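# Press the tower's round power button, tower stays upright

## Task

Push in the round power button on the front face of the tower while keeping the tower standing upright; anything already achieved must remain so when the scene ends.

## Robot and tools

Robot: two arms, left_arm and right_arm, each ending in the same five-finger right hand (the hands are not mirrored, so every axis and number means the same on both). Base poses in the scene frame: left_arm at (-0.027, +0.672, 0) m, quat_wxyz (+1.000, 0, 0, +0.009); right_arm at (-0.092, -0.434, +0.001) m, quat_wxyz (+1.000, 0, 0, -0.030). A post is fixed to the floor behind them.

Scene frame: origin at table-top height, halfway between the nominal bases; +x points out over the table, +z up, left_arm on the +y side. Reported positions (m), quaternions and velocities (m/s, rad/s) use it; they can be a few cm off.

Hand point: a point 0.15 m out from the wrist flange along the fingers and 0.05 m in front of the palm. Its +z runs along the straight fingers, +y out of the palm, +x across the palm away from the thumb. Straight fingertips sit 0.06-0.07 m beyond it along +z and 0.06 m behind it along -y. A bracket on the little-finger side of the wrist can strike things; with fingers level the wrist may hang below the hand point.

Row layout (28 numbers, each in [-1, 1], always both arms): left dx, dy, dz, rx, ry, rz; left hand little, ring, middle, index, thumb_bend, thumb_turn, force_limit, speed; then the same fourteen for the right arm. The six pose numbers are offsets, not poses: measured from that arm's Hand target at the start of the action or move, along that Hand target's own axes. 1.0 equals 0.6 m or 180 degrees; rx, ry, rz form one rotation vector. All rows of one action or move count from that same start. Six zeros means no new request for that arm. The six hand motor numbers are absolute targets: +1 open/straight, -1 curled; thumb_turn -1 puts the thumb in front of the palm, +1 beside it. force_limit maps -1..+1 to about 0..10 N at the fingertip (0..15 N for the two thumb motors); speed rises from nearly zero at -1 to full at +0.48 and above. There is no 'unchanged' value: repeat the last executed eight hand numbers for that arm, or, if none ran yet, its hand_measured plus hand_force_limit and hand_speed.

Tools:
- execute_actions(actions, cameras): actions is a list of actions; each action is a table of up to 15 rows, one per 1/30 s step; a short table keeps its final row until step 15. An empty list returns camera images. cameras: names, ["all"], or [].
- move(target, speed, blend, stop_force, zero, blocking, cameras): target is one 28-number row or up to 15 rows, all offsets from the same starting Hand targets. Straight-line paths, ending together, within 10 s. speed in m/s, 0.002 to 3.2, default 0.25 (turns at twice that in rad/s). blend in m rounds corners of a list; 0 stops at each. stop_force in N, 4 to 120: an arm's path ends when its wrist sensor feels that much push against its motion, then it backs off to the pose just before and that becomes its Hand target. zero (default true) re-zeroes before the move. blocking=false returns early but cannot be combined with stop_force. The extra 'move:' line reports the ending (done, off_target, moving, held, fault) and limits (paced, held).
- wait(seconds 0-3600), stop(), zoom_image(camera, region [x0, y0, x1, y1] in pixels, at most 504 by 504), show_instructions(), zero_wrist_force(arm: left_arm or right_arm), finished_scene(scene 1).

Cameras (672x504): cam_head_left, cam_head_right, cam_high, cam_left_wrist, cam_right_wrist.

Results: per arm end_effector_position, end_effector_quat_wxyz, velocities (omitted while joints are still), Hand target (last commanded pose after clipping), joint positions and torques, Wrist force and Wrist torque in the hand's own axes plus a line with the peak since last shown, and hand lists in motor order: hand_measured, hand_stopped_by (moving, target, force, stalled, fault), hand_load_n (positive when the finger is pushed open). execute_actions also gives positions at some steps.

Motion notes: commanded orientation is clipped to 32 degrees from the measured one each step. The hand often stops short of its Hand target; a later execute_actions, even all zeros, asks again, otherwise send the remainder. Keep each wrist away from its first joint's axis (go round the base). A clearance check holds back commands bringing the arms too close, but not fingers.

Avoid: arms are stiff, so never aim past a firm contact; approach the button slowly (around 0.005-0.02 m/s) with a small stop_force, e.g. one straight index finger and the rest curled. Faults stop an arm for 10 s: contact torque at shoulder 290, elbow 132, wrist 47.5 N m, about 150 N net force, or a shoulder/elbow straying 7.5 degrees from plan. Motors heat when loaded or stretched (warning at 70 °C, braking at 85 °C). Do not topple the tower, drop or knock anything off the table, hit fixed things, or let the arms touch each other. To release a press, command the target back past the hand point.

Each tool is called after ">>>" by a JSON object that holds its "api" and its "payload".

Reference images:

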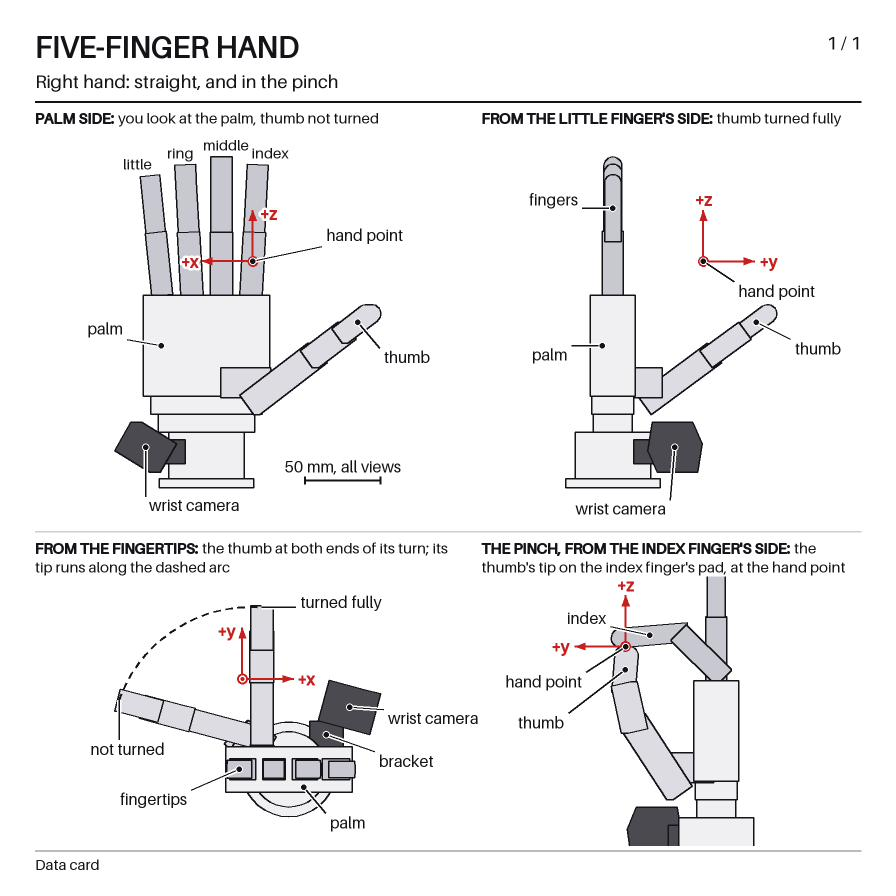

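## Session

>>> {"api": "execute_actions", "payload": {"actions": []}}

Scene clock: 0.00 s.
left_arm: end_effector_position=(+0.4048, +0.4705, +0.1487) hand_measured=(+1.000, +1.000, +1.000, +1.000, +1.000, +1.000) hand_load_n=(+0.0, +0.0, +0.0, +0.0, +0.0, +0.0) hand_stopped_by=(target, target, target, target, target, target) hand_force_limit=0.00 hand_speed=-0.80 end_effector_quat_wxyz=(+0.450, +0.783, +0.284, -0.322) | right_arm: end_effector_position=(+0.3975, +0.2125, +0.1329) hand_measured=(+1.000, +1.000, +1.000, +1.000, +1.000, +1.000) hand_load_n=(+0.0, +0.0, +0.0, +0.0, +0.0, +0.0) hand_stopped_by=(target, target, target, target, target, target) hand_force_limit=0.00 hand_speed=-0.80 end_effector_quat_wxyz=(-0.312, +0.891, -0.062, +0.325)
Joint positions: left_arm=[-0.251 -1.02 2.15 0.535 2.743 0.703] | right_arm=[0.799 -1.211 1.794 0.055 1.604 -3.853]
Joint velocities: within noise
Joint torques (N m): no reading
Wrist force (N): no reading
Wrist torque (N m): no reading
Wrist force, peak (N): no reading
Hand target: left_arm +0.4048, +0.4705, +0.1487; +0.450, +0.783, +0.284, -0.322 | right_arm +0.3975, +0.2125, +0.1329; -0.312, +0.891, -0.062, +0.325

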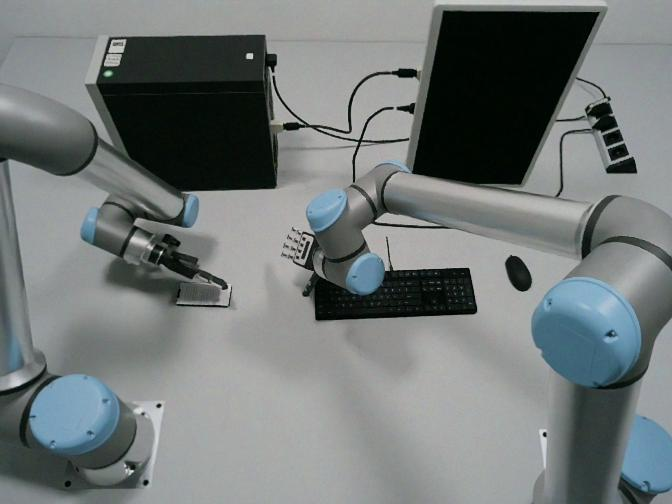

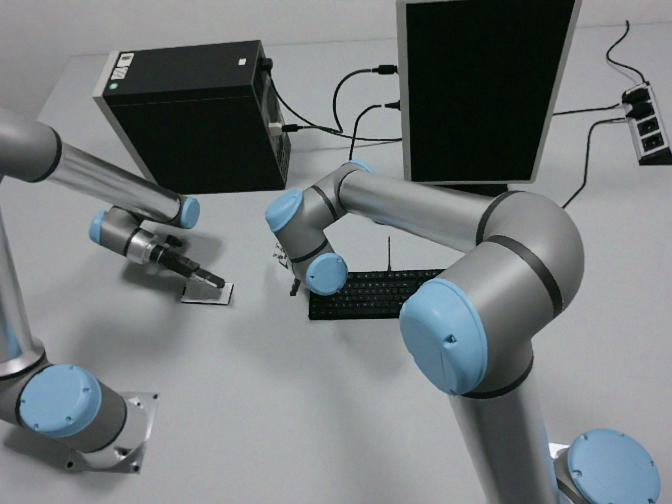

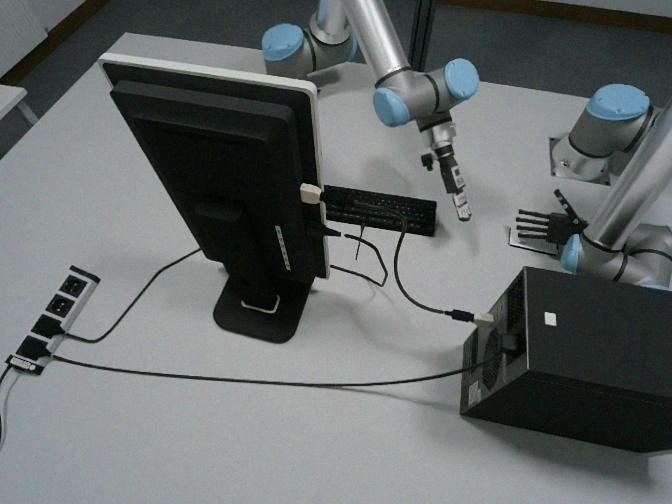

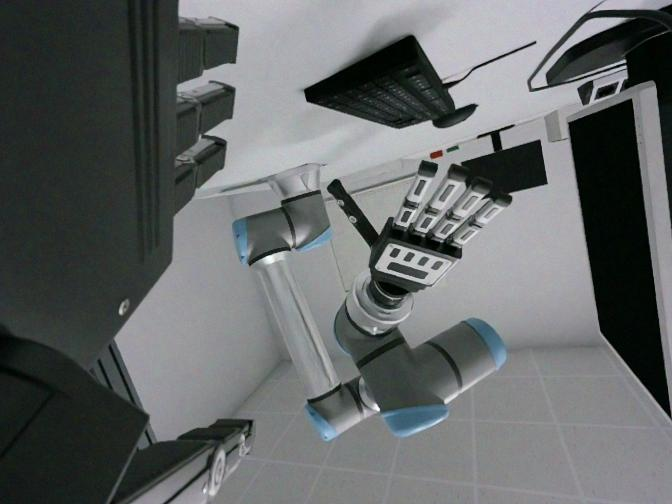

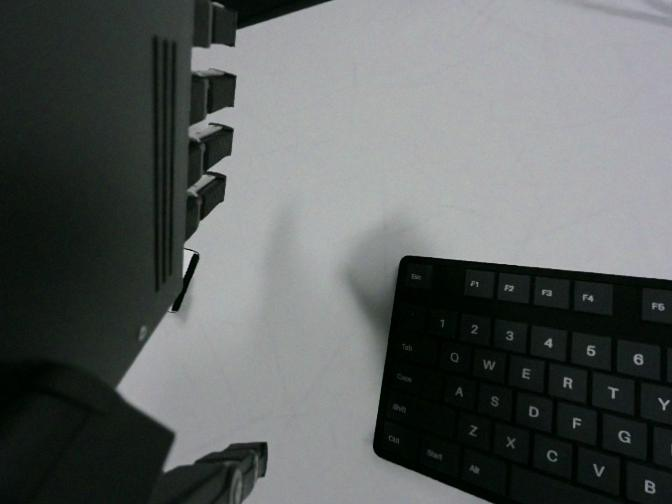

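>>> {"api": "zoom_image", "payload": {"camera": "cam_head_left", "region": [70, 20, 300, 200]}}

>>> {"api": "zoom_image", "payload": {"camera": "cam_head_right", "region": [70, 20, 300, 200]}}

>>> {"api": "zoom_image", "payload": {"camera": "cam_high", "region": [440, 180, 672, 460]}}

Scaled by 2.191 from the camera's image (finer frame: 960x720).

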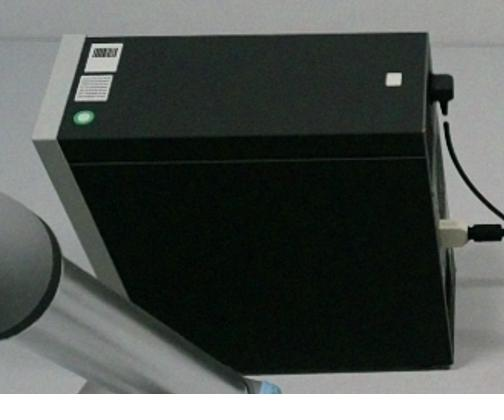

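Scaled by 2.191 from the camera's image (finer frame: 960x720).

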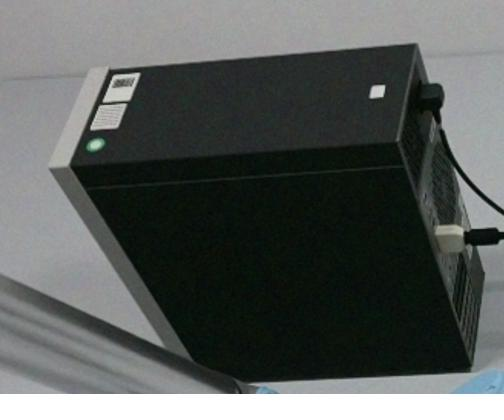

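Scaled by 1.800 from the camera's image (finer frame: 960x720).

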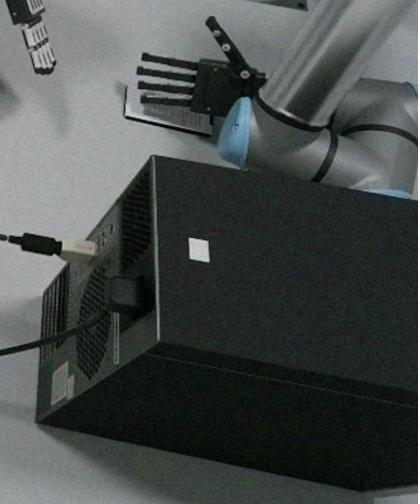

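>>> {"api": "move", "payload": {"target": [-0.163,-0.0787,-0.6463,0,0,0,1,1,1,1,1,1,0,-0.8,0,0,0,0,0,0,1,1,1,1,1,1,0,-0.8], "cameras": ["cam_head_left","cam_left_wrist","cam_high"]}}

Scene clock: 97.40 s.
left_arm: end_effector_position=(+0.4052, +0.6106, +0.2291) hand_measured=(+1.000, +1.000, +1.000, +1.000, +1.000, +1.000) hand_load_n=(-0.5, +0.0, +0.0, +0.0, +0.0, +0.0) hand_stopped_by=(target, target, target, target, target, target) hand_force_limit=0.00 hand_speed=-0.80 end_effector_quat_wxyz=(+0.452, +0.782, +0.294, -0.313) | right_arm: end_effector_position=(+0.3975, +0.2125, +0.1329) hand_measured=(+1.000, +1.000, +1.000, +1.000, +1.000, +1.000) hand_load_n=(+0.0, +0.0, +0.0, +0.0, +0.0, +0.0) hand_stopped_by=(target, target, target, target, target, target) hand_force_limit=0.00 hand_speed=-0.80 end_effector_quat_wxyz=(-0.312, +0.891, -0.062, +0.325)
Joint positions: left_arm=[0.052 -1.049 2.124 1.123 2.633 1.298] | right_arm=[0.799 -1.211 1.794 0.055 1.604 -3.853]
Joint torques (N m): left_arm=[-13.79 -63.81 -10.19 2.84 3.88 -1.88] | right_arm=[-0.04 -62.29 -32.85 0.69 0.45 -0.35]
Wrist force (N): left_arm=[-0.3 -0.3 0.2] | right_arm=[0.4 0.5 0.3]
Wrist torque (N m): left_arm=[-0.07 0.06 0.21] | right_arm=[0.05 -0.07 0.04]
Wrist force, peak (N): left_arm=[-1.3 -2.4 -6.5] | right_arm=[1.0 -0.5 0.4]
Hand target: left_arm +0.4052, +0.6105, +0.2291; +0.452, +0.782, +0.294, -0.313 (not the last commanded pose) | right_arm +0.3975, +0.2125, +0.1329; -0.312, +0.891, -0.062, +0.325
Off the commanded pose: left_arm 0.241 m, 2 deg | right_arm 0.000 m, 0 deg.
move: held (left_arm; a check stopped the path); limits=held
pose unreachable (left arm): on one or more control steps of this call, first in action 0 (counted from 0), this arm could not follow its commanded pose, so it was not sent that pose on those steps. It may still have moved: this result reports where it is.
cause: moving toward the commanded pose would bring two parts of the arm too close to each other (joints 4 (wrist 1) to 6 (wrist 3) lie between them).
Images, in order (width x height): cam_head_left 672x504, cam_high 672x504, cam_left_wrist 672x504.

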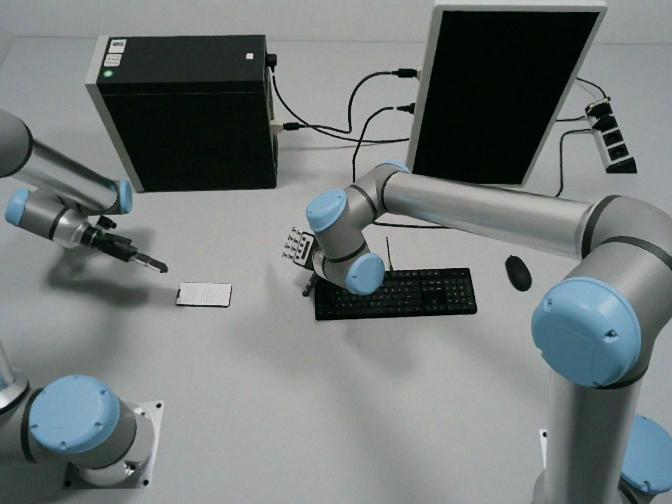

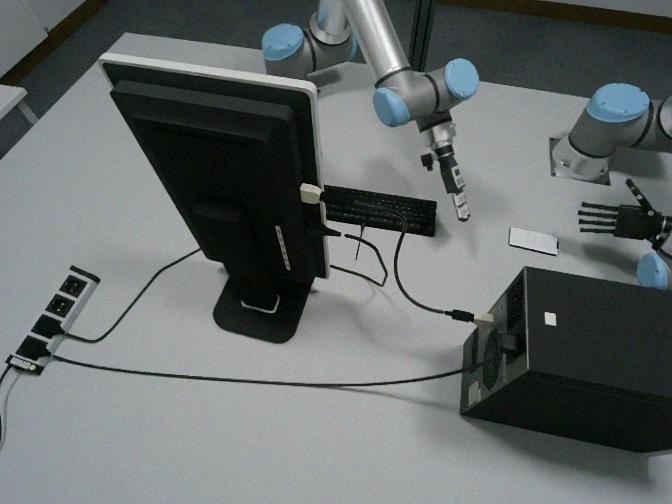

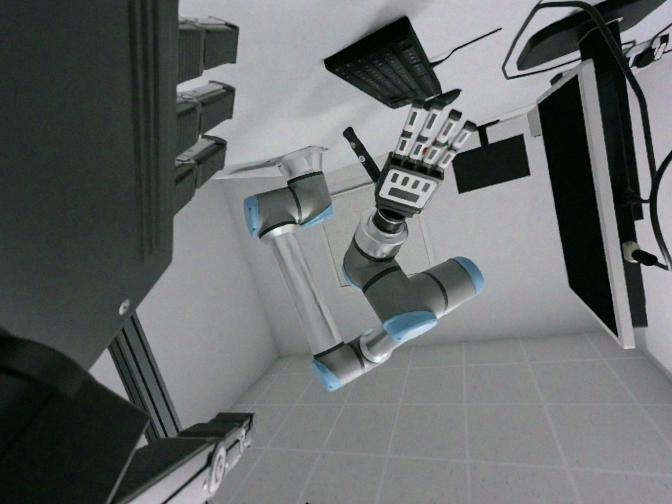

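>>> {"api": "move", "payload": {"target": [0,0,0,0,0,0.4,1,1,1,1,1,1,0,-0.8,0,0,0,0,0,0,1,1,1,1,1,1,0,-0.8], "speed": 0.5, "cameras": ["cam_head_left","cam_left_wrist"]}}

Scene clock: 178.47 s.
left_arm: end_effector_position=(+0.4052, +0.6105, +0.2291) hand_measured=(+1.000, +1.000, +1.000, +1.000, +1.000, +1.000) hand_load_n=(+0.0, +0.0, +0.0, +0.0, +0.0, +0.0) hand_stopped_by=(target, target, target, target, target, target) hand_force_limit=0.00 hand_speed=-0.80 end_effector_quat_wxyz=(+0.550, +0.805, -0.222, +0.013) | right_arm: end_effector_position=(+0.3975, +0.2125, +0.1329) hand_measured=(+1.000, +1.000, +1.000, +1.000, +1.000, +1.000) hand_load_n=(+0.0, +0.0, +0.0, -0.5, +0.0, +0.0) hand_stopped_by=(target, target, target, target, target, target) hand_force_limit=0.00 hand_speed=-0.80 end_effector_quat_wxyz=(-0.312, +0.891, -0.062, +0.325)
Joint positions: left_arm=[0 -1.01 1.983 1.144 2.662 2.463] | right_arm=[0.799 -1.211 1.794 0.055 1.604 -3.853]
Joint torques (N m): left_arm=[-13.23 -49.52 -28.95 6.93 3.68 2.52] | right_arm=[-0.41 -62.42 -32.36 0.62 0.1 -0.31]
Wrist force (N): left_arm=[-0.9 -0.4 0.7] | right_arm=[0.2 0.1 -0.4]
Wrist torque (N m): left_arm=[-0.14 0.11 -0.12] | right_arm=[0.03 -0.02 0.01]
Wrist force, peak (N): left_arm=[-1.1 -0.7 0.8] | right_arm=[1.1 -0.2 0.5]
Hand target: left_arm +0.4052, +0.6105, +0.2291; +0.550, +0.805, -0.222, +0.013 | right_arm +0.3975, +0.2125, +0.1329; -0.312, +0.891, -0.062, +0.325
Off the commanded pose: left_arm 0.000 m, 0 deg | right_arm 0.000 m, 0 deg.
move: done

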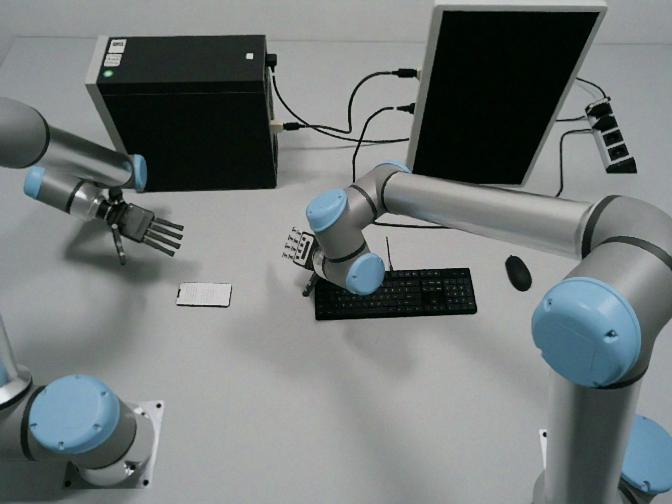

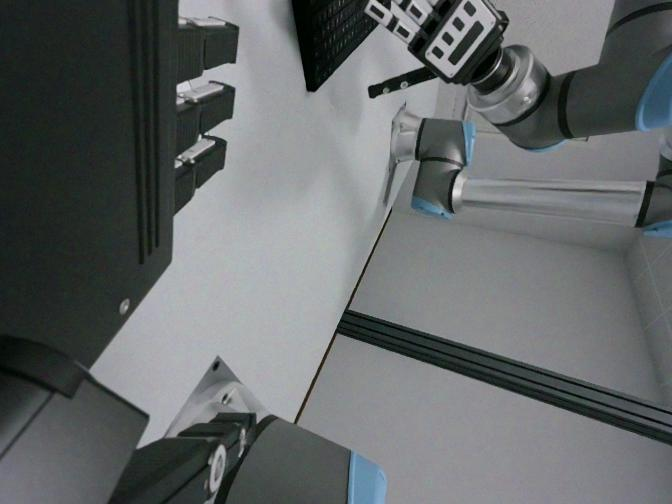

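>>> {"api": "move", "payload": {"target": [0.0897,-0.0378,-0.6578,0,0,0,1,1,1,1,1,1,0,-0.8,0,0,0,0,0,0,1,1,1,1,1,1,0,-0.8], "speed": 0.3, "cameras": ["cam_head_left","cam_left_wrist"]}}

Scene clock: 190.20 s.
left_arm: end_effector_position=(+0.4170, +0.6381, +0.2410) hand_measured=(+1.000, +1.000, +1.000, +1.000, +1.000, +1.000) hand_load_n=(+0.0, +0.0, +0.0, +0.0, +0.0, +0.0) hand_stopped_by=(target, target, target, target, target, target) hand_force_limit=0.00 hand_speed=-0.80 end_effector_quat_wxyz=(+0.549, +0.806, -0.221, +0.015) | right_arm: end_effector_position=(+0.3975, +0.2125, +0.1329) hand_measured=(+1.000, +1.000, +1.000, +1.000, +1.000, +1.000) hand_load_n=(-0.5, +0.0, +0.0, +0.0, +0.0, +0.0) hand_stopped_by=(target, target, target, target, target, target) hand_force_limit=0.00 hand_speed=-0.80 end_effector_quat_wxyz=(-0.312, +0.891, -0.062, +0.325)
Joint positions: left_arm=[0.049 -1.003 1.949 1.235 2.635 2.539] | right_arm=[0.799 -1.211 1.794 0.055 1.604 -3.853]
Joint torques (N m): left_arm=[-11.93 -85.79 -15.44 1.75 3.62 -1.88] | right_arm=[-0.91 -62.99 -32.25 0.83 0.26 -0.17]
Wrist force (N): left_arm=[-0.7 -0.7 0.4] | right_arm=[0.1 0.2 -0.2]
Wrist torque (N m): left_arm=[-0.18 0.08 0.22] | right_arm=[0.04 0.00 0.01]
Wrist force, peak (N): left_arm=[0.3 -1.4 -7.6] | right_arm=[1.1 -0.3 0.0]
Hand target: left_arm +0.4170, +0.6381, +0.2410; +0.549, +0.806, -0.221, +0.015 (not the last commanded pose) | right_arm +0.3975, +0.2125, +0.1329; -0.312, +0.891, -0.062, +0.325
Off the commanded pose: left_arm 0.367 m, 0 deg | right_arm 0.000 m, 0 deg.
move: held (left_arm; a check stopped the path); limits=held
pose unreachable (left arm): on one or more control steps of this call, first in action 0 (counted from 0), this arm could not follow its commanded pose, so it was not sent that pose on those steps. It may still have moved: this result reports where it is.
cause: moving toward the commanded pose would bring two parts of the arm too close to each other (joints 4 (wrist 1) to 6 (wrist 3) lie between them).

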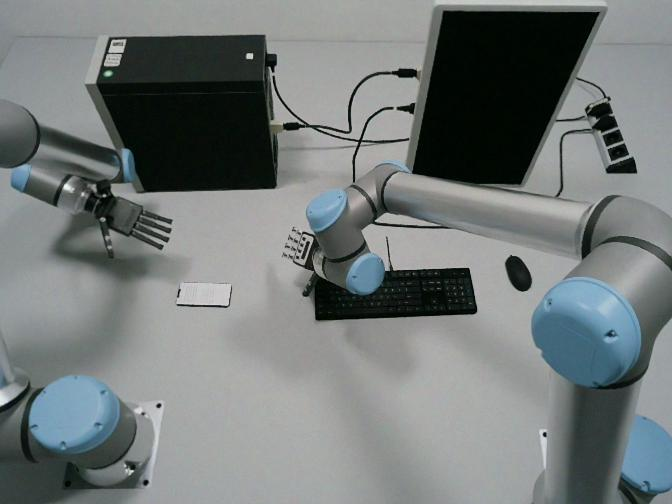

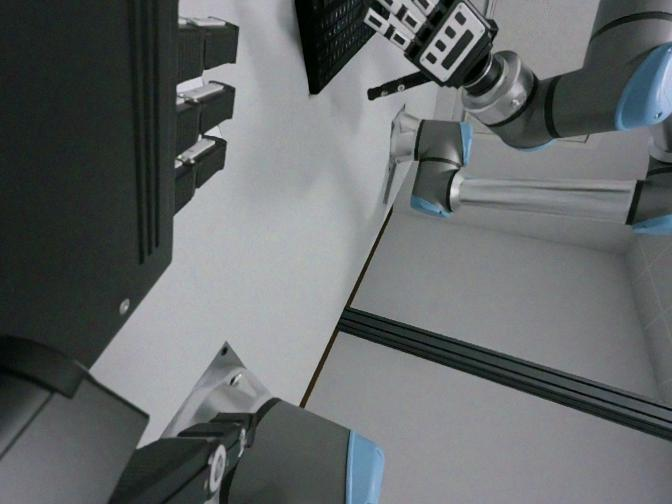

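>>> {"api": "move", "payload": {"target": [0.1193,0.1582,-0.0275,-0.0682,0.0721,-0.7144,1,1,1,1,1,1,0,-0.8,0,0,0,0,0,0,1,1,1,1,1,1,0,-0.8], "speed": 0.4, "cameras": ["cam_head_left"]}}

Scene clock: 335.53 s.
left_arm: end_effector_position=(+0.4176, +0.6374, +0.2430) hand_measured=(+1.000, +1.000, +1.000, +1.000, +1.000, +1.000) hand_load_n=(+0.0, +0.0, +0.0, +0.0, +0.0, +0.0) hand_stopped_by=(target, target, target, target, target, target) hand_force_limit=0.00 hand_speed=-0.80 end_effector_quat_wxyz=(+0.551, +0.809, -0.204, +0.005) | right_arm: end_effector_position=(+0.3975, +0.2125, +0.1329) hand_measured=(+1.000, +1.000, +1.000, +1.000, +1.000, +1.000) hand_load_n=(+0.0, +0.0, +0.0, +0.0, +0.0, +0.0) hand_stopped_by=(target, target, target, target, target, target) hand_force_limit=0.00 hand_speed=-0.80 end_effector_quat_wxyz=(-0.312, +0.891, -0.062, +0.325)
Joint positions: left_arm=[0.051 -1.002 1.953 1.237 2.64 2.506] | right_arm=[0.799 -1.211 1.794 0.055 1.604 -3.853]
Joint torques (N m): left_arm=[-12.29 -86.01 -29.59 2.3 -0.55 2.14] | right_arm=[-0.13 -63.15 -32.67 0.92 0.53 -0.26]
Wrist force (N): left_arm=[-0.5 -0.5 0.6] | right_arm=[0.7 0.2 -0.3]
Wrist torque (N m): left_arm=[-0.16 0.05 -0.11] | right_arm=[0.03 -0.11 0.05]
Wrist force, peak (N): left_arm=[-0.9 -0.7 1.0] | right_arm=[0.8 0.6 0.1]
Hand target: left_arm +0.4176, +0.6373, +0.2430; +0.551, +0.809, -0.204, +0.005 (not the last commanded pose) | right_arm +0.3975, +0.2125, +0.1329; -0.312, +0.891, -0.062, +0.325
Off the commanded pose: left_arm 0.118 m, 128 deg | right_arm 0.000 m, 0 deg.
move: held (left_arm; a check stopped the path); limits=held
pose unreachable (left arm): on one or more control steps of this call, first in action 0 (counted from 0), this arm could not follow its commanded pose, so it was not sent that pose on those steps. It may still have moved: this result reports where it is.
cause: moving toward the commanded pose would bring two parts of the arm too close to each other (joints 4 (wrist 1) to 6 (wrist 3) lie between them).

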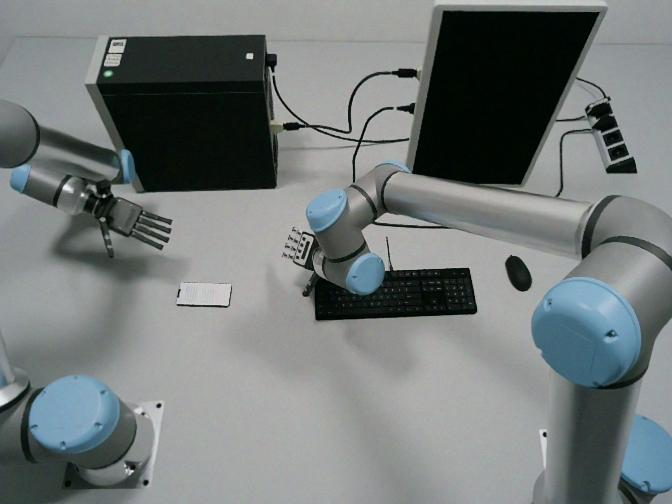

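>>> {"api": "move", "payload": {"target": [0.0515,0.0445,0.1337,0,0,0,1,1,1,1,1,1,0,-0.8,0,0,0,0,0,0,1,1,1,1,1,1,0,-0.8], "speed": 0.3}}

Scene clock: 340.87 s.
left_arm: end_effector_position=(+0.4196, +0.5474, +0.2425) hand_measured=(+1.000, +1.000, +1.000, +1.000, +1.000, +1.000) hand_load_n=(+0.0, +0.0, +0.0, +0.0, +0.0, +0.0) hand_stopped_by=(target, target, target, target, target, target) hand_force_limit=0.00 hand_speed=-0.80 end_effector_quat_wxyz=(+0.551, +0.809, -0.204, +0.005) | right_arm: end_effector_position=(+0.3975, +0.2125, +0.1329) hand_measured=(+1.000, +1.000, +1.000, +1.000, +1.000, +1.000) hand_load_n=(+0.0, +0.0, +0.0, +0.0, +0.0, +0.0) hand_stopped_by=(target, target, target, target, target, target) hand_force_limit=0.00 hand_speed=-0.80 end_effector_quat_wxyz=(-0.312, +0.891, -0.062, +0.325)
Joint positions: left_arm=[-0.112 -1.056 1.966 0.985 2.715 2.18] | right_arm=[0.799 -1.211 1.794 0.055 1.604 -3.853]
Joint torques (N m): left_arm=[-12.35 -83.39 -15.77 2.28 2.36 -1.63] | right_arm=[0.33 -62.62 -33.1 0.98 0.19 -0.08]
Wrist force (N): left_arm=[-0.4 -0.8 0.4] | right_arm=[0.0 0.1 -0.8]
Wrist torque (N m): left_arm=[-0.18 0.06 0.25] | right_arm=[0.06 0.03 0.00]
Wrist force, peak (N): left_arm=[-0.1 -0.1 2.0] | right_arm=[0.6 0.4 -0.7]
Hand target: left_arm +0.4196, +0.5474, +0.2425; +0.551, +0.809, -0.204, +0.005 | right_arm +0.3975, +0.2125, +0.1329; -0.312, +0.891, -0.062, +0.325
Off the commanded pose: left_arm 0.000 m, 0 deg | right_arm 0.000 m, 0 deg.
move: done

>>> {"api": "move", "payload": {"target": [0.0808,0.1167,-0.0697,-0.0673,0.0709,-0.7018,1,1,1,1,1,1,0,-0.8,0,0,0,0,0,0,1,1,1,1,1,1,0,-0.8], "speed": 0.4, "cameras": ["cam_head_left"]}}

Scene clock: 359.50 s.
left_arm: end_effector_position=(+0.4212, +0.5475, +0.2474) hand_measured=(+1.000, +1.000, +1.000, +1.000, +1.000, +1.000) hand_load_n=(+0.0, +0.0, +0.0, +0.0, +0.0, +0.0) hand_stopped_by=(target, target, target, target, target, target) hand_force_limit=0.00 hand_speed=-0.80 end_effector_quat_wxyz=(+0.558, +0.815, -0.153, -0.026) | right_arm: end_effector_position=(+0.3975, +0.2125, +0.1329) hand_measured=(+1.000, +1.000, +1.000, +1.000, +1.000, +1.000) hand_load_n=(+0.0, +0.0, +0.0, +0.0, +0.0, +0.0) hand_stopped_by=(target, target, target, target, target, target) hand_force_limit=0.00 hand_speed=-0.80 end_effector_quat_wxyz=(-0.312, +0.891, -0.062, +0.325)
Joint positions: left_arm=[-0.104 -1.052 1.977 0.99 2.729 2.083] | right_arm=[0.799 -1.211 1.794 0.055 1.604 -3.853]
Joint torques (N m): left_arm=[-13.15 -82.89 -29.98 6.14 -0.38 1.9] | right_arm=[-0.1 -61.85 -32.18 1.11 0.44 0.26]
Wrist force (N): left_arm=[-0.3 -0.7 0.6] | right_arm=[0.3 0.0 -0.4]
Wrist torque (N m): left_arm=[-0.20 0.03 -0.09] | right_arm=[0.01 -0.03 0.01]
Wrist force, peak (N): left_arm=[-1.3 -1.2 0.6] | right_arm=[0.6 -0.2 -1.1]
Hand target: left_arm +0.4212, +0.5475, +0.2474; +0.558, +0.815, -0.153, -0.026 (not the last commanded pose) | right_arm +0.3975, +0.2125, +0.1329; -0.312, +0.891, -0.062, +0.325
Off the commanded pose: left_arm 0.090 m, 121 deg | right_arm 0.000 m, 0 deg.
move: held (left_arm; a check stopped the path); limits=held
pose unreachable (left arm): on one or more control steps of this call, first in action 0 (counted from 0), this arm could not follow its commanded pose, so it was not sent that pose on those steps. It may still have moved: this result reports where it is.
cause: moving toward the commanded pose would bring two parts of the arm too close to each other (joints 4 (wrist 1) to 6 (wrist 3) lie between them).

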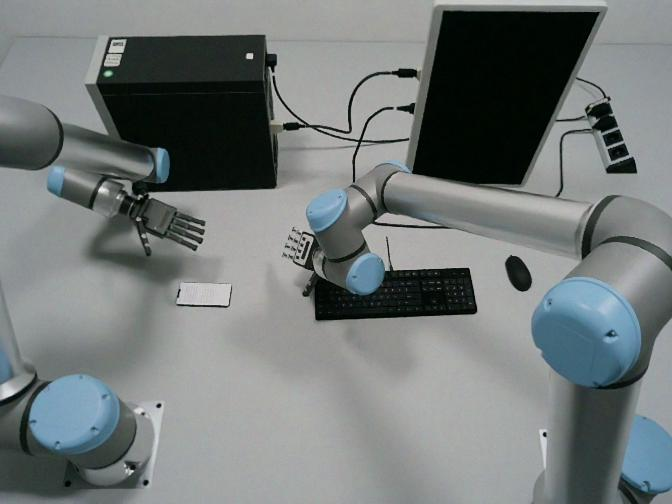

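>>> {"api": "move", "payload": {"target": [0.0733,0.1725,-0.0857,0.133,0.0155,0,1,1,1,1,1,1,0,-0.8,0,0,0,0,0,0,1,1,1,1,1,1,0,-0.8], "speed": 0.3}}

Scene clock: 382.70 s.
left_arm: end_effector_position=(+0.4511, +0.5473, +0.3673) hand_measured=(+1.000, +1.000, +1.000, +1.000, +1.000, +1.000) hand_load_n=(+0.0, +0.0, +0.0, +0.0, +0.0, +0.0) hand_stopped_by=(target, target, target, target, target, target) hand_force_limit=0.00 hand_speed=-0.80 end_effector_quat_wxyz=(+0.380, +0.914, -0.142, +0.026) | right_arm: end_effector_position=(+0.3975, +0.2125, +0.1329) hand_measured=(+1.000, +1.000, +1.000, +1.000, +1.000, +1.000) hand_load_n=(+0.0, +0.0, +0.0, +0.0, +0.0, +0.0) hand_stopped_by=(target, target, target, target, target, target) hand_force_limit=0.00 hand_speed=-0.80 end_effector_quat_wxyz=(-0.312, +0.891, -0.062, +0.325)
Joint positions: left_arm=[-0.165 -1.361 1.819 1.052 2.35 1.706] | right_arm=[0.799 -1.211 1.794 0.055 1.604 -3.853]
Joint torques (N m): left_arm=[-12.28 -72.77 -44.21 6.13 -1.56 -2.09] | right_arm=[-0.02 -63.01 -32.97 1.17 0.18 0.14]
Wrist force (N): left_arm=[-0.2 -0.6 0.8] | right_arm=[0.0 0.2 -0.4]
Wrist torque (N m): left_arm=[-0.16 0.01 0.23] | right_arm=[0.04 0.03 0.00]
Wrist force, peak (N): left_arm=[-0.5 -2.2 1.0] | right_arm=[0.2 0.3 -1.1]
Hand target: left_arm +0.4512, +0.5473, +0.3674; +0.380, +0.914, -0.142, +0.026 | right_arm +0.3975, +0.2125, +0.1329; -0.312, +0.891, -0.062, +0.325
Off the commanded pose: left_arm 0.000 m, 0 deg | right_arm 0.000 m, 0 deg.
move: done

>>> {"api": "move", "payload": {"target": [0,0,0,0,0,-0.83,1,1,1,1,1,1,0,-0.8,0,0,0,0,0,0,1,1,1,1,1,1,0,-0.8], "speed": 0.6, "cameras": ["cam_head_left","cam_left_wrist"]}}

Scene clock: 394.30 s.
left_arm: end_effector_position=(+0.4512, +0.5473, +0.3674) hand_measured=(+1.000, +1.000, +1.000, +1.000, +1.000, +1.000) hand_load_n=(+0.0, -0.5, +0.0, +0.0, +0.0, +0.0) hand_stopped_by=(target, target, target, target, target, target) hand_force_limit=0.00 hand_speed=-0.80 end_effector_quat_wxyz=(+0.125, +0.378, +0.844, -0.360) | right_arm: end_effector_position=(+0.3975, +0.2125, +0.1329) hand_measured=(+1.000, +1.000, +1.000, +1.000, +1.000, +1.000) hand_load_n=(+0.0, +0.0, +0.0, +0.0, +0.0, +0.0) hand_stopped_by=(target, target, target, target, target, target) hand_force_limit=0.00 hand_speed=-0.80 end_effector_quat_wxyz=(-0.312, +0.891, -0.062, +0.325)
Joint positions: left_arm=[-0.311 -1.609 1.959 1.019 2.331 -1.103] | right_arm=[0.799 -1.211 1.794 0.055 1.604 -3.853]
Joint torques (N m): left_arm=[-13.89 -48.51 -36.02 1.61 -0.79 -1.98] | right_arm=[-0.63 -62.02 -32.59 1.26 0.39 0.49]
Wrist force (N): left_arm=[0.2 -0.1 1.0] | right_arm=[0.2 -0.3 -0.1]
Wrist torque (N m): left_arm=[-0.09 -0.06 0.05] | right_arm=[-0.04 -0.02 0.00]
Wrist force, peak (N): left_arm=[-0.2 -0.8 1.5] | right_arm=[0.8 0.8 -0.2]
Hand target: left_arm +0.4512, +0.5473, +0.3674; +0.125, +0.378, +0.844, -0.360 | right_arm +0.3975, +0.2125, +0.1329; -0.312, +0.891, -0.062, +0.325
Off the commanded pose: left_arm 0.000 m, 0 deg | right_arm 0.000 m, 0 deg.
move: done

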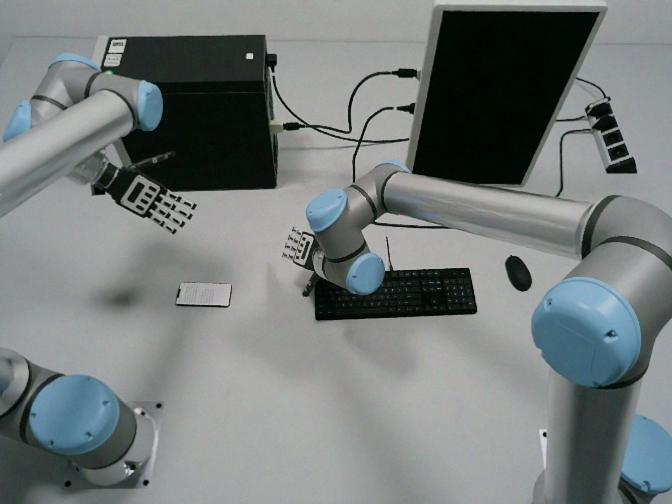

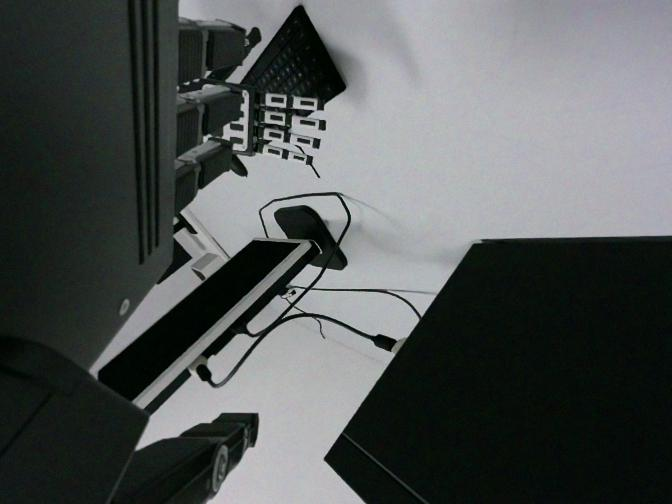

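>>> {"api": "move", "payload": {"target": [-0.034,0.0715,-0.106,0.0411,-0.2884,-0.0054,1,1,1,1,1,1,0,-0.8,0,0,0,0,0,0,1,1,1,1,1,1,0,-0.8], "speed": 0.3, "cameras": ["cam_head_left","cam_left_wrist"]}}

Scene clock: 484.70 s.
left_arm: end_effector_position=(+0.5002, +0.6003, +0.4004) hand_measured=(+1.000, +1.000, +1.000, +1.000, +1.000, +1.000) hand_load_n=(+0.0, +0.0, +0.0, +0.0, +0.0, +0.0) hand_stopped_by=(target, target, target, target, target, target) hand_force_limit=0.00 hand_speed=-0.80 end_effector_quat_wxyz=(+0.455, +0.183, +0.683, -0.541) | right_arm: end_effector_position=(+0.3975, +0.2125, +0.1329) hand_measured=(+1.000, +1.000, +1.000, +1.000, +1.000, +1.000) hand_load_n=(-0.5, +0.0, -0.5, +0.0, +0.0, +0.0) hand_stopped_by=(target, target, target, target, target, target) hand_force_limit=0.00 hand_speed=-0.80 end_effector_quat_wxyz=(-0.312, +0.891, -0.062, +0.325)
Joint positions: left_arm=[-0.111 -1.872 2.299 -0.427 2.611 -2.182] | right_arm=[0.799 -1.211 1.794 0.055 1.604 -3.853]
Joint torques (N m): left_arm=[-13.04 -27.63 -34.83 -2.67 -1.87 -2.81] | right_arm=[-0.6 -62.35 -33.1 1.47 0.37 0.44]
Wrist force (N): left_arm=[-0.6 0.0 0.6] | right_arm=[-0.2 0.0 -0.5]
Wrist torque (N m): left_arm=[-0.08 0.02 0.01] | right_arm=[0.02 0.06 -0.02]
Wrist force, peak (N): left_arm=[-0.1 -0.8 1.6] | right_arm=[1.0 -0.1 -0.7]
Hand target: left_arm +0.5002, +0.6003, +0.4004; +0.455, +0.183, +0.683, -0.541 | right_arm +0.3975, +0.2125, +0.1329; -0.312, +0.891, -0.062, +0.325
Off the commanded pose: left_arm 0.000 m, 0 deg | right_arm 0.000 m, 0 deg.
move: done

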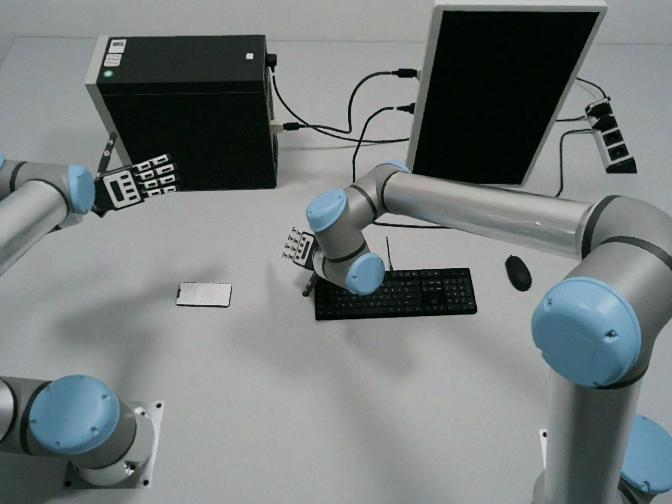

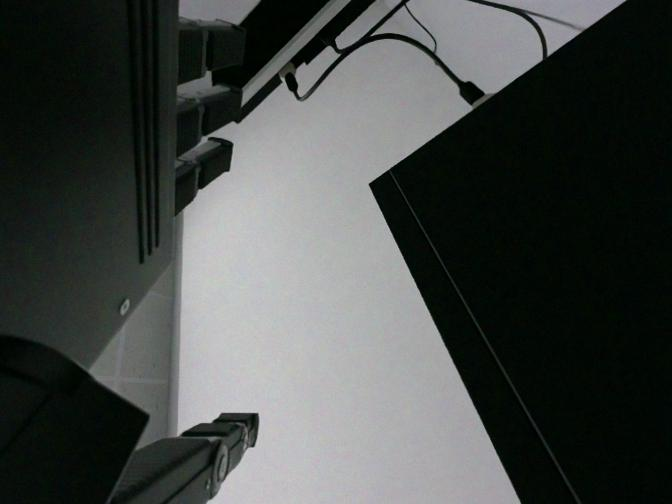

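>>> {"api": "move", "payload": {"target": [[-0.2327,0.2737,-0.5688,0.1137,0.0797,0,1,1,1,1,1,1,0,-0.8,0,0,0,0,0,0,1,1,1,1,1,1,0,-0.8],[-0.399,0.569,-0.5033,0.1137,0.0797,0,1,1,1,1,1,1,0,-0.8,0,0,0,0,0,0,1,1,1,1,1,1,0,-0.8]], "speed": 0.25, "blend": 0.05, "cameras": ["cam_head_left","cam_head_right","cam_high","cam_left_wrist"]}}

Scene clock: 504.33 s.
left_arm: end_effector_position=(+0.7499, +1.0504, +0.4008) hand_measured=(+1.000, +1.000, +1.000, +1.000, +1.000, +1.000) hand_load_n=(+0.0, +0.0, +0.5, +0.0, +0.0, +0.0) hand_stopped_by=(target, target, target, target, target, target) hand_force_limit=0.00 hand_speed=-0.80 end_effector_quat_wxyz=(+0.327, +0.326, +0.627, -0.627) | right_arm: end_effector_position=(+0.3975, +0.2125, +0.1329) hand_measured=(+1.000, +1.000, +1.000, +1.000, +1.000, +1.000) hand_load_n=(+0.0, +0.0, +0.0, +0.0, +0.0, +0.0) hand_stopped_by=(target, target, target, target, target, target) hand_force_limit=0.00 hand_speed=-0.80 end_effector_quat_wxyz=(-0.312, +0.891, -0.062, +0.325)
Joint positions: left_arm=[0.538 -0.889 1.113 -0.224 3.696 -2.181] | right_arm=[0.799 -1.211 1.794 0.055 1.604 -3.853]
Joint torques (N m): left_arm=[-12.59 -84.83 -50.61 3.36 -1.79 2.08] | right_arm=[-0.7 -62.64 -32.91 1.55 0.13 0.72]
Wrist force (N): left_arm=[-0.6 -0.3 0.8] | right_arm=[0.0 0.0 -0.5]
Wrist torque (N m): left_arm=[-0.13 0.02 -0.32] | right_arm=[0.03 0.02 0.00]
Wrist force, peak (N): left_arm=[0.0 -0.3 2.0] | right_arm=[0.3 0.2 -1.0]
Hand target: left_arm +0.7500, +1.0504, +0.4008; +0.327, +0.326, +0.627, -0.627 | right_arm +0.3975, +0.2125, +0.1329; -0.312, +0.891, -0.062, +0.325
Off the commanded pose: left_arm 0.000 m, 0 deg | right_arm 0.000 m, 0 deg.
move: done

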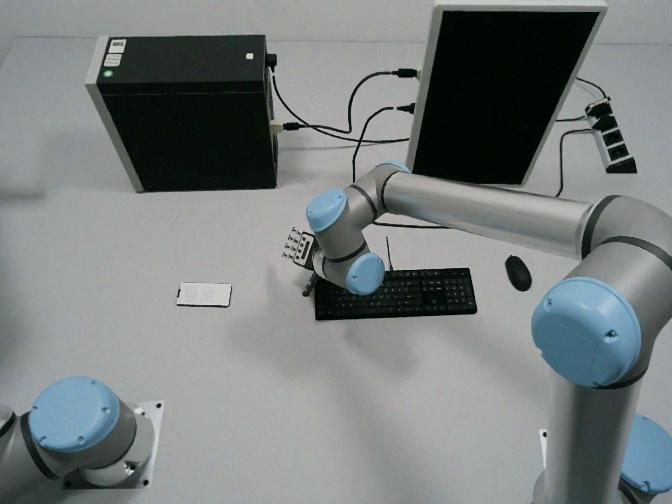

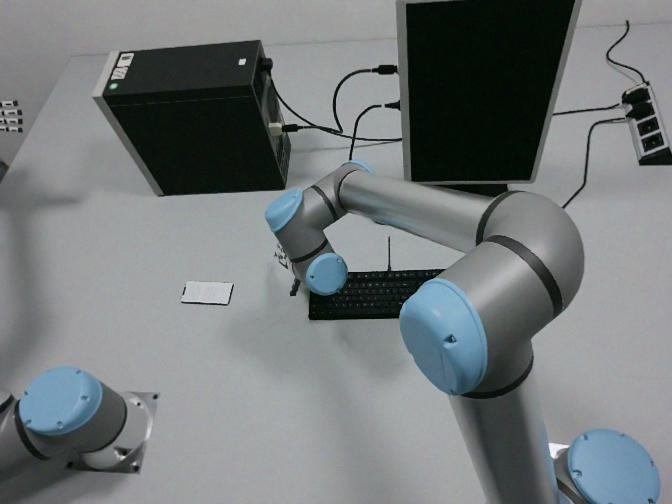

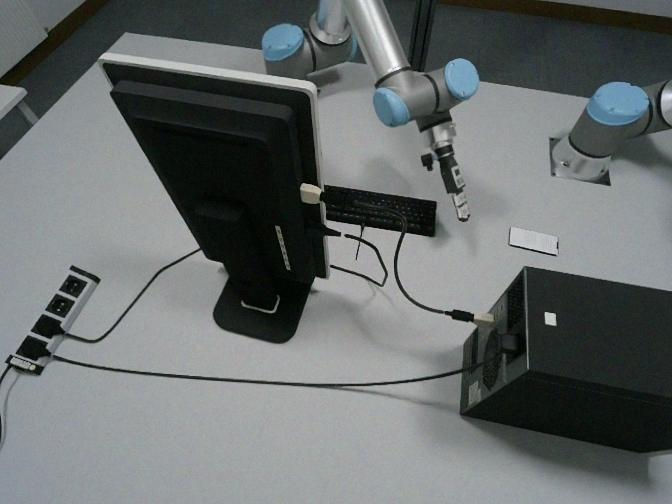

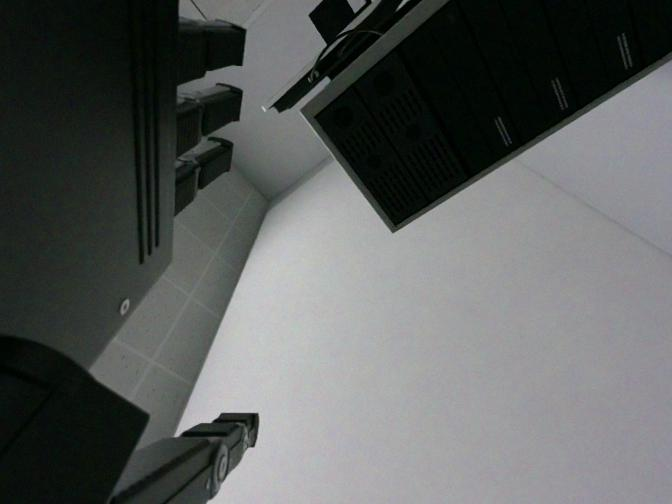

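>>> {"api": "zoom_image", "payload": {"camera": "cam_left_wrist", "region": [280, 0, 672, 260]}}

Scaled by 1.286 from the camera's image (finer frame: 960x720).

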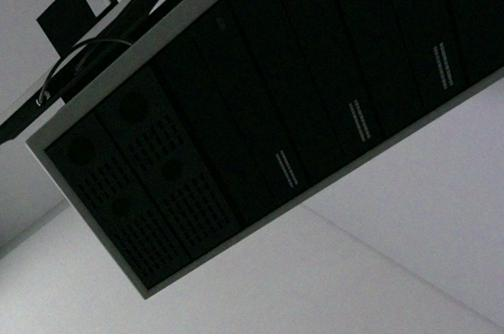

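>>> {"api": "move", "payload": {"target": [0.2457,0.172,0,0,0,0,1,1,1,1,1,1,0,-0.8,0,0,0,0,0,0,1,1,1,1,1,1,0,-0.8], "speed": 0.25, "cameras": ["cam_left_wrist"]}}

>>> {"api": "zoom_image", "payload": {"camera": "cam_left_wrist", "region": [200, 0, 672, 400]}}

Scene clock: 540.43 s.
left_arm: end_effector_position=(+0.7501, +1.0504, +0.2210) hand_measured=(+1.000, +1.000, +1.000, +1.000, +1.000, +1.000) hand_load_n=(+0.0, +0.0, +0.0, +0.0, -0.5, -0.5) hand_stopped_by=(target, target, target, target, target, target) hand_force_limit=0.00 hand_speed=-0.80 end_effector_quat_wxyz=(+0.327, +0.326, +0.627, -0.627) | right_arm: end_effector_position=(+0.3975, +0.2125, +0.1329) hand_measured=(+1.000, +1.000, +1.000, +1.000, +1.000, +1.000) hand_load_n=(+0.0, +0.0, +0.0, +0.0, +0.0, +0.0) hand_stopped_by=(target, target, target, target, target, target) hand_force_limit=0.00 hand_speed=-0.80 end_effector_quat_wxyz=(-0.312, +0.891, -0.062, +0.325)
Joint positions: left_arm=[0.538 -0.781 1.256 -0.476 3.696 -2.181] | right_arm=[0.799 -1.211 1.794 0.055 1.604 -3.853]
Joint torques (N m): left_arm=[-1.09 -86.92 -33.51 -0.97 -2.14 -2.46] | right_arm=[0.06 -61.73 -32.84 1.39 0.43 0.8]
Wrist force (N): left_arm=[-0.5 0.0 0.3] | right_arm=[0.1 0.3 -0.1]
Wrist torque (N m): left_arm=[-0.04 -0.01 0.02] | right_arm=[0.04 0.00 0.01]
Wrist force, peak (N): left_arm=[-1.9 -0.7 0.7] | right_arm=[0.2 0.5 -1.3]
Hand target: left_arm +0.7501, +1.0504, +0.2208; +0.327, +0.326, +0.627, -0.627 | right_arm +0.3975, +0.2125, +0.1329; -0.312, +0.891, -0.062, +0.325
Off the commanded pose: left_arm 0.000 m, 0 deg | right_arm 0.000 m, 0 deg.
move: done

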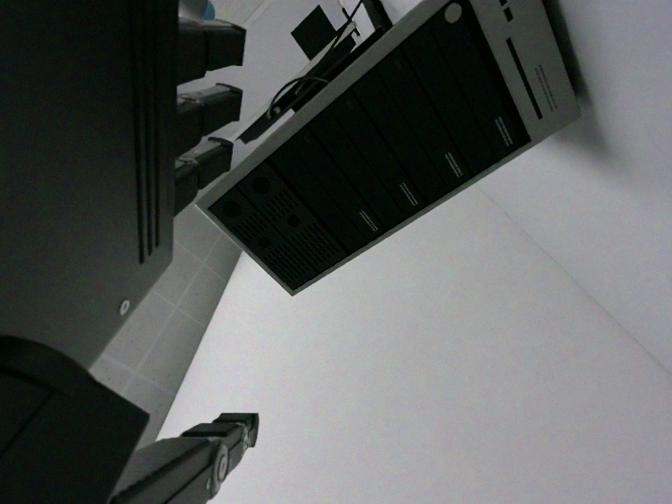

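Scaled by 1.068 from the camera's image (finer frame: 960x720).

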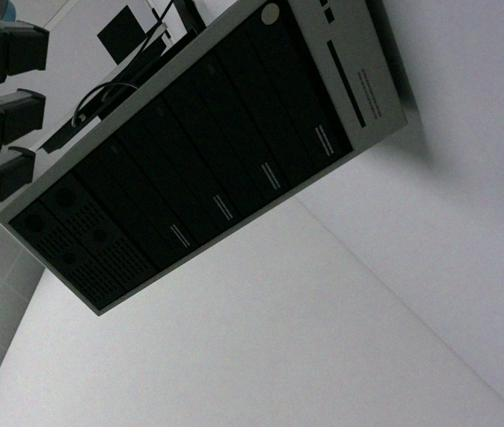

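>>> {"api": "move", "payload": {"target": [0.1433,-0.0015,0,0,0,-0.4167,1,1,1,1,1,1,0,-0.8,0,0,0,0,0,0,1,1,1,1,1,1,0,-0.8], "speed": 0.4, "cameras": ["cam_left_wrist"]}}

>>> {"api": "zoom_image", "payload": {"camera": "cam_left_wrist", "region": [168, 0, 672, 504]}}

Scene clock: 612.90 s.
left_arm: end_effector_position=(+0.7001, +1.0504, +0.1509) hand_measured=(+1.000, +1.000, +1.000, +1.000, +1.000, +1.000) hand_load_n=(+0.0, +0.0, +0.0, +0.0, +0.0, +0.0) hand_stopped_by=(target, target, target, target, target, target) hand_force_limit=0.00 hand_speed=-0.80 end_effector_quat_wxyz=(-0.122, -0.123, +0.696, -0.696) | right_arm: end_effector_position=(+0.3975, +0.2125, +0.1329) hand_measured=(+1.000, +1.000, +1.000, +1.000, +1.000, +1.000) hand_load_n=(+0.0, +0.0, +0.0, +0.0, +0.0, +0.0) hand_stopped_by=(target, target, target, target, target, target) hand_force_limit=0.00 hand_speed=-0.80 end_effector_quat_wxyz=(-0.312, +0.891, -0.062, +0.325)
Joint positions: left_arm=[0.533 -0.761 1.244 -0.483 3.691 -3.49] | right_arm=[0.799 -1.211 1.794 0.055 1.604 -3.853]
Joint torques (N m): left_arm=[-13.47 -121 -32.12 -0.58 -2.02 -1.53] | right_arm=[-0.01 -63.38 -33.35 1.73 0.12 1.06]
Wrist force (N): left_arm=[-0.4 0.0 0.8] | right_arm=[0.3 -0.3 -0.8]
Wrist torque (N m): left_arm=[-0.10 -0.08 -0.02] | right_arm=[-0.01 -0.02 0.01]
Wrist force, peak (N): left_arm=[-0.7 -0.9 0.8] | right_arm=[0.2 -0.4 -1.2]
Hand target: left_arm +0.7001, +1.0504, +0.1509; -0.122, -0.123, +0.696, -0.696 | right_arm +0.3975, +0.2125, +0.1329; -0.312, +0.891, -0.062, +0.325
Off the commanded pose: left_arm 0.000 m, 0 deg | right_arm 0.000 m, 0 deg.
move: done

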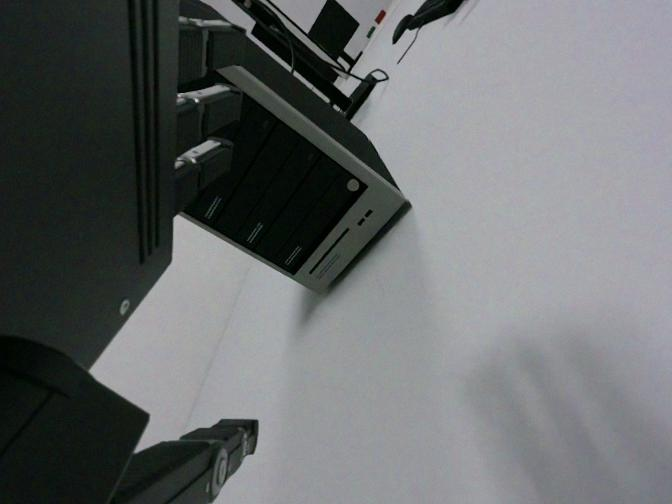

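Scaled by 1.000.

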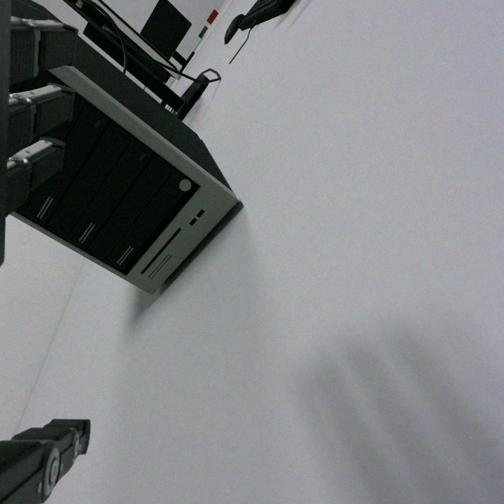

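>>> {"api": "move", "payload": {"target": [0,0,0,0,0,0,-1,-1,-1,1,1,1,0,0.2,0,0,0,0,0,0,1,1,1,1,1,1,0,-0.8], "cameras": ["cam_left_wrist"]}}

Scene clock: 624.70 s.
left_arm: end_effector_position=(+0.7001, +1.0504, +0.1509) hand_measured=(-1.000, -1.000, -1.000, +1.000, +1.000, +1.000) hand_load_n=(+0.0, +0.0, +0.0, +0.0, +0.5, +0.0) hand_stopped_by=(target, target, target, target, target, target) hand_force_limit=0.00 hand_speed=0.20 end_effector_quat_wxyz=(-0.122, -0.123, +0.696, -0.696) | right_arm: end_effector_position=(+0.3975, +0.2125, +0.1329) hand_measured=(+1.000, +1.000, +1.000, +1.000, +1.000, +1.000) hand_load_n=(+0.0, +0.0, +0.0, +0.0, +0.0, +0.0) hand_stopped_by=(target, target, target, target, target, target) hand_force_limit=0.00 hand_speed=-0.80 end_effector_quat_wxyz=(-0.312, +0.891, -0.062, +0.325)
Joint positions: left_arm=[0.533 -0.761 1.244 -0.483 3.691 -3.49] | right_arm=[0.799 -1.211 1.794 0.055 1.604 -3.853]
Joint torques (N m): left_arm=[-13.09 -118.63 -32.69 -0.44 -1.76 -2.2] | right_arm=[-0.41 -63.22 -33.29 1.49 0.17 0.88]
Wrist force (N): left_arm=[-0.5 -0.5 0.6] | right_arm=[0.3 -0.2 -0.7]
Wrist torque (N m): left_arm=[-0.14 -0.05 -0.04] | right_arm=[0.00 -0.02 0.01]
Wrist force, peak (N): left_arm=[-1.1 -0.3 1.0] | right_arm=[0.3 0.3 -1.4]
Hand target: left_arm +0.7001, +1.0504, +0.1509; -0.122, -0.123, +0.696, -0.696 | right_arm +0.3975, +0.2125, +0.1329; -0.312, +0.891, -0.062, +0.325
Off the commanded pose: left_arm 0.000 m, 0 deg | right_arm 0.000 m, 0 deg.
move: done

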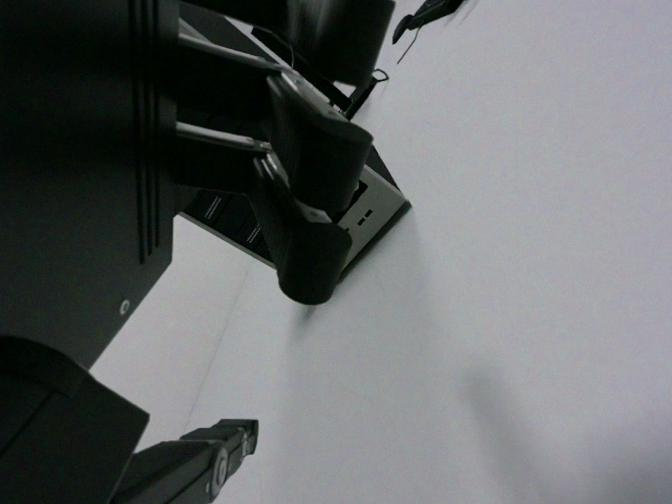

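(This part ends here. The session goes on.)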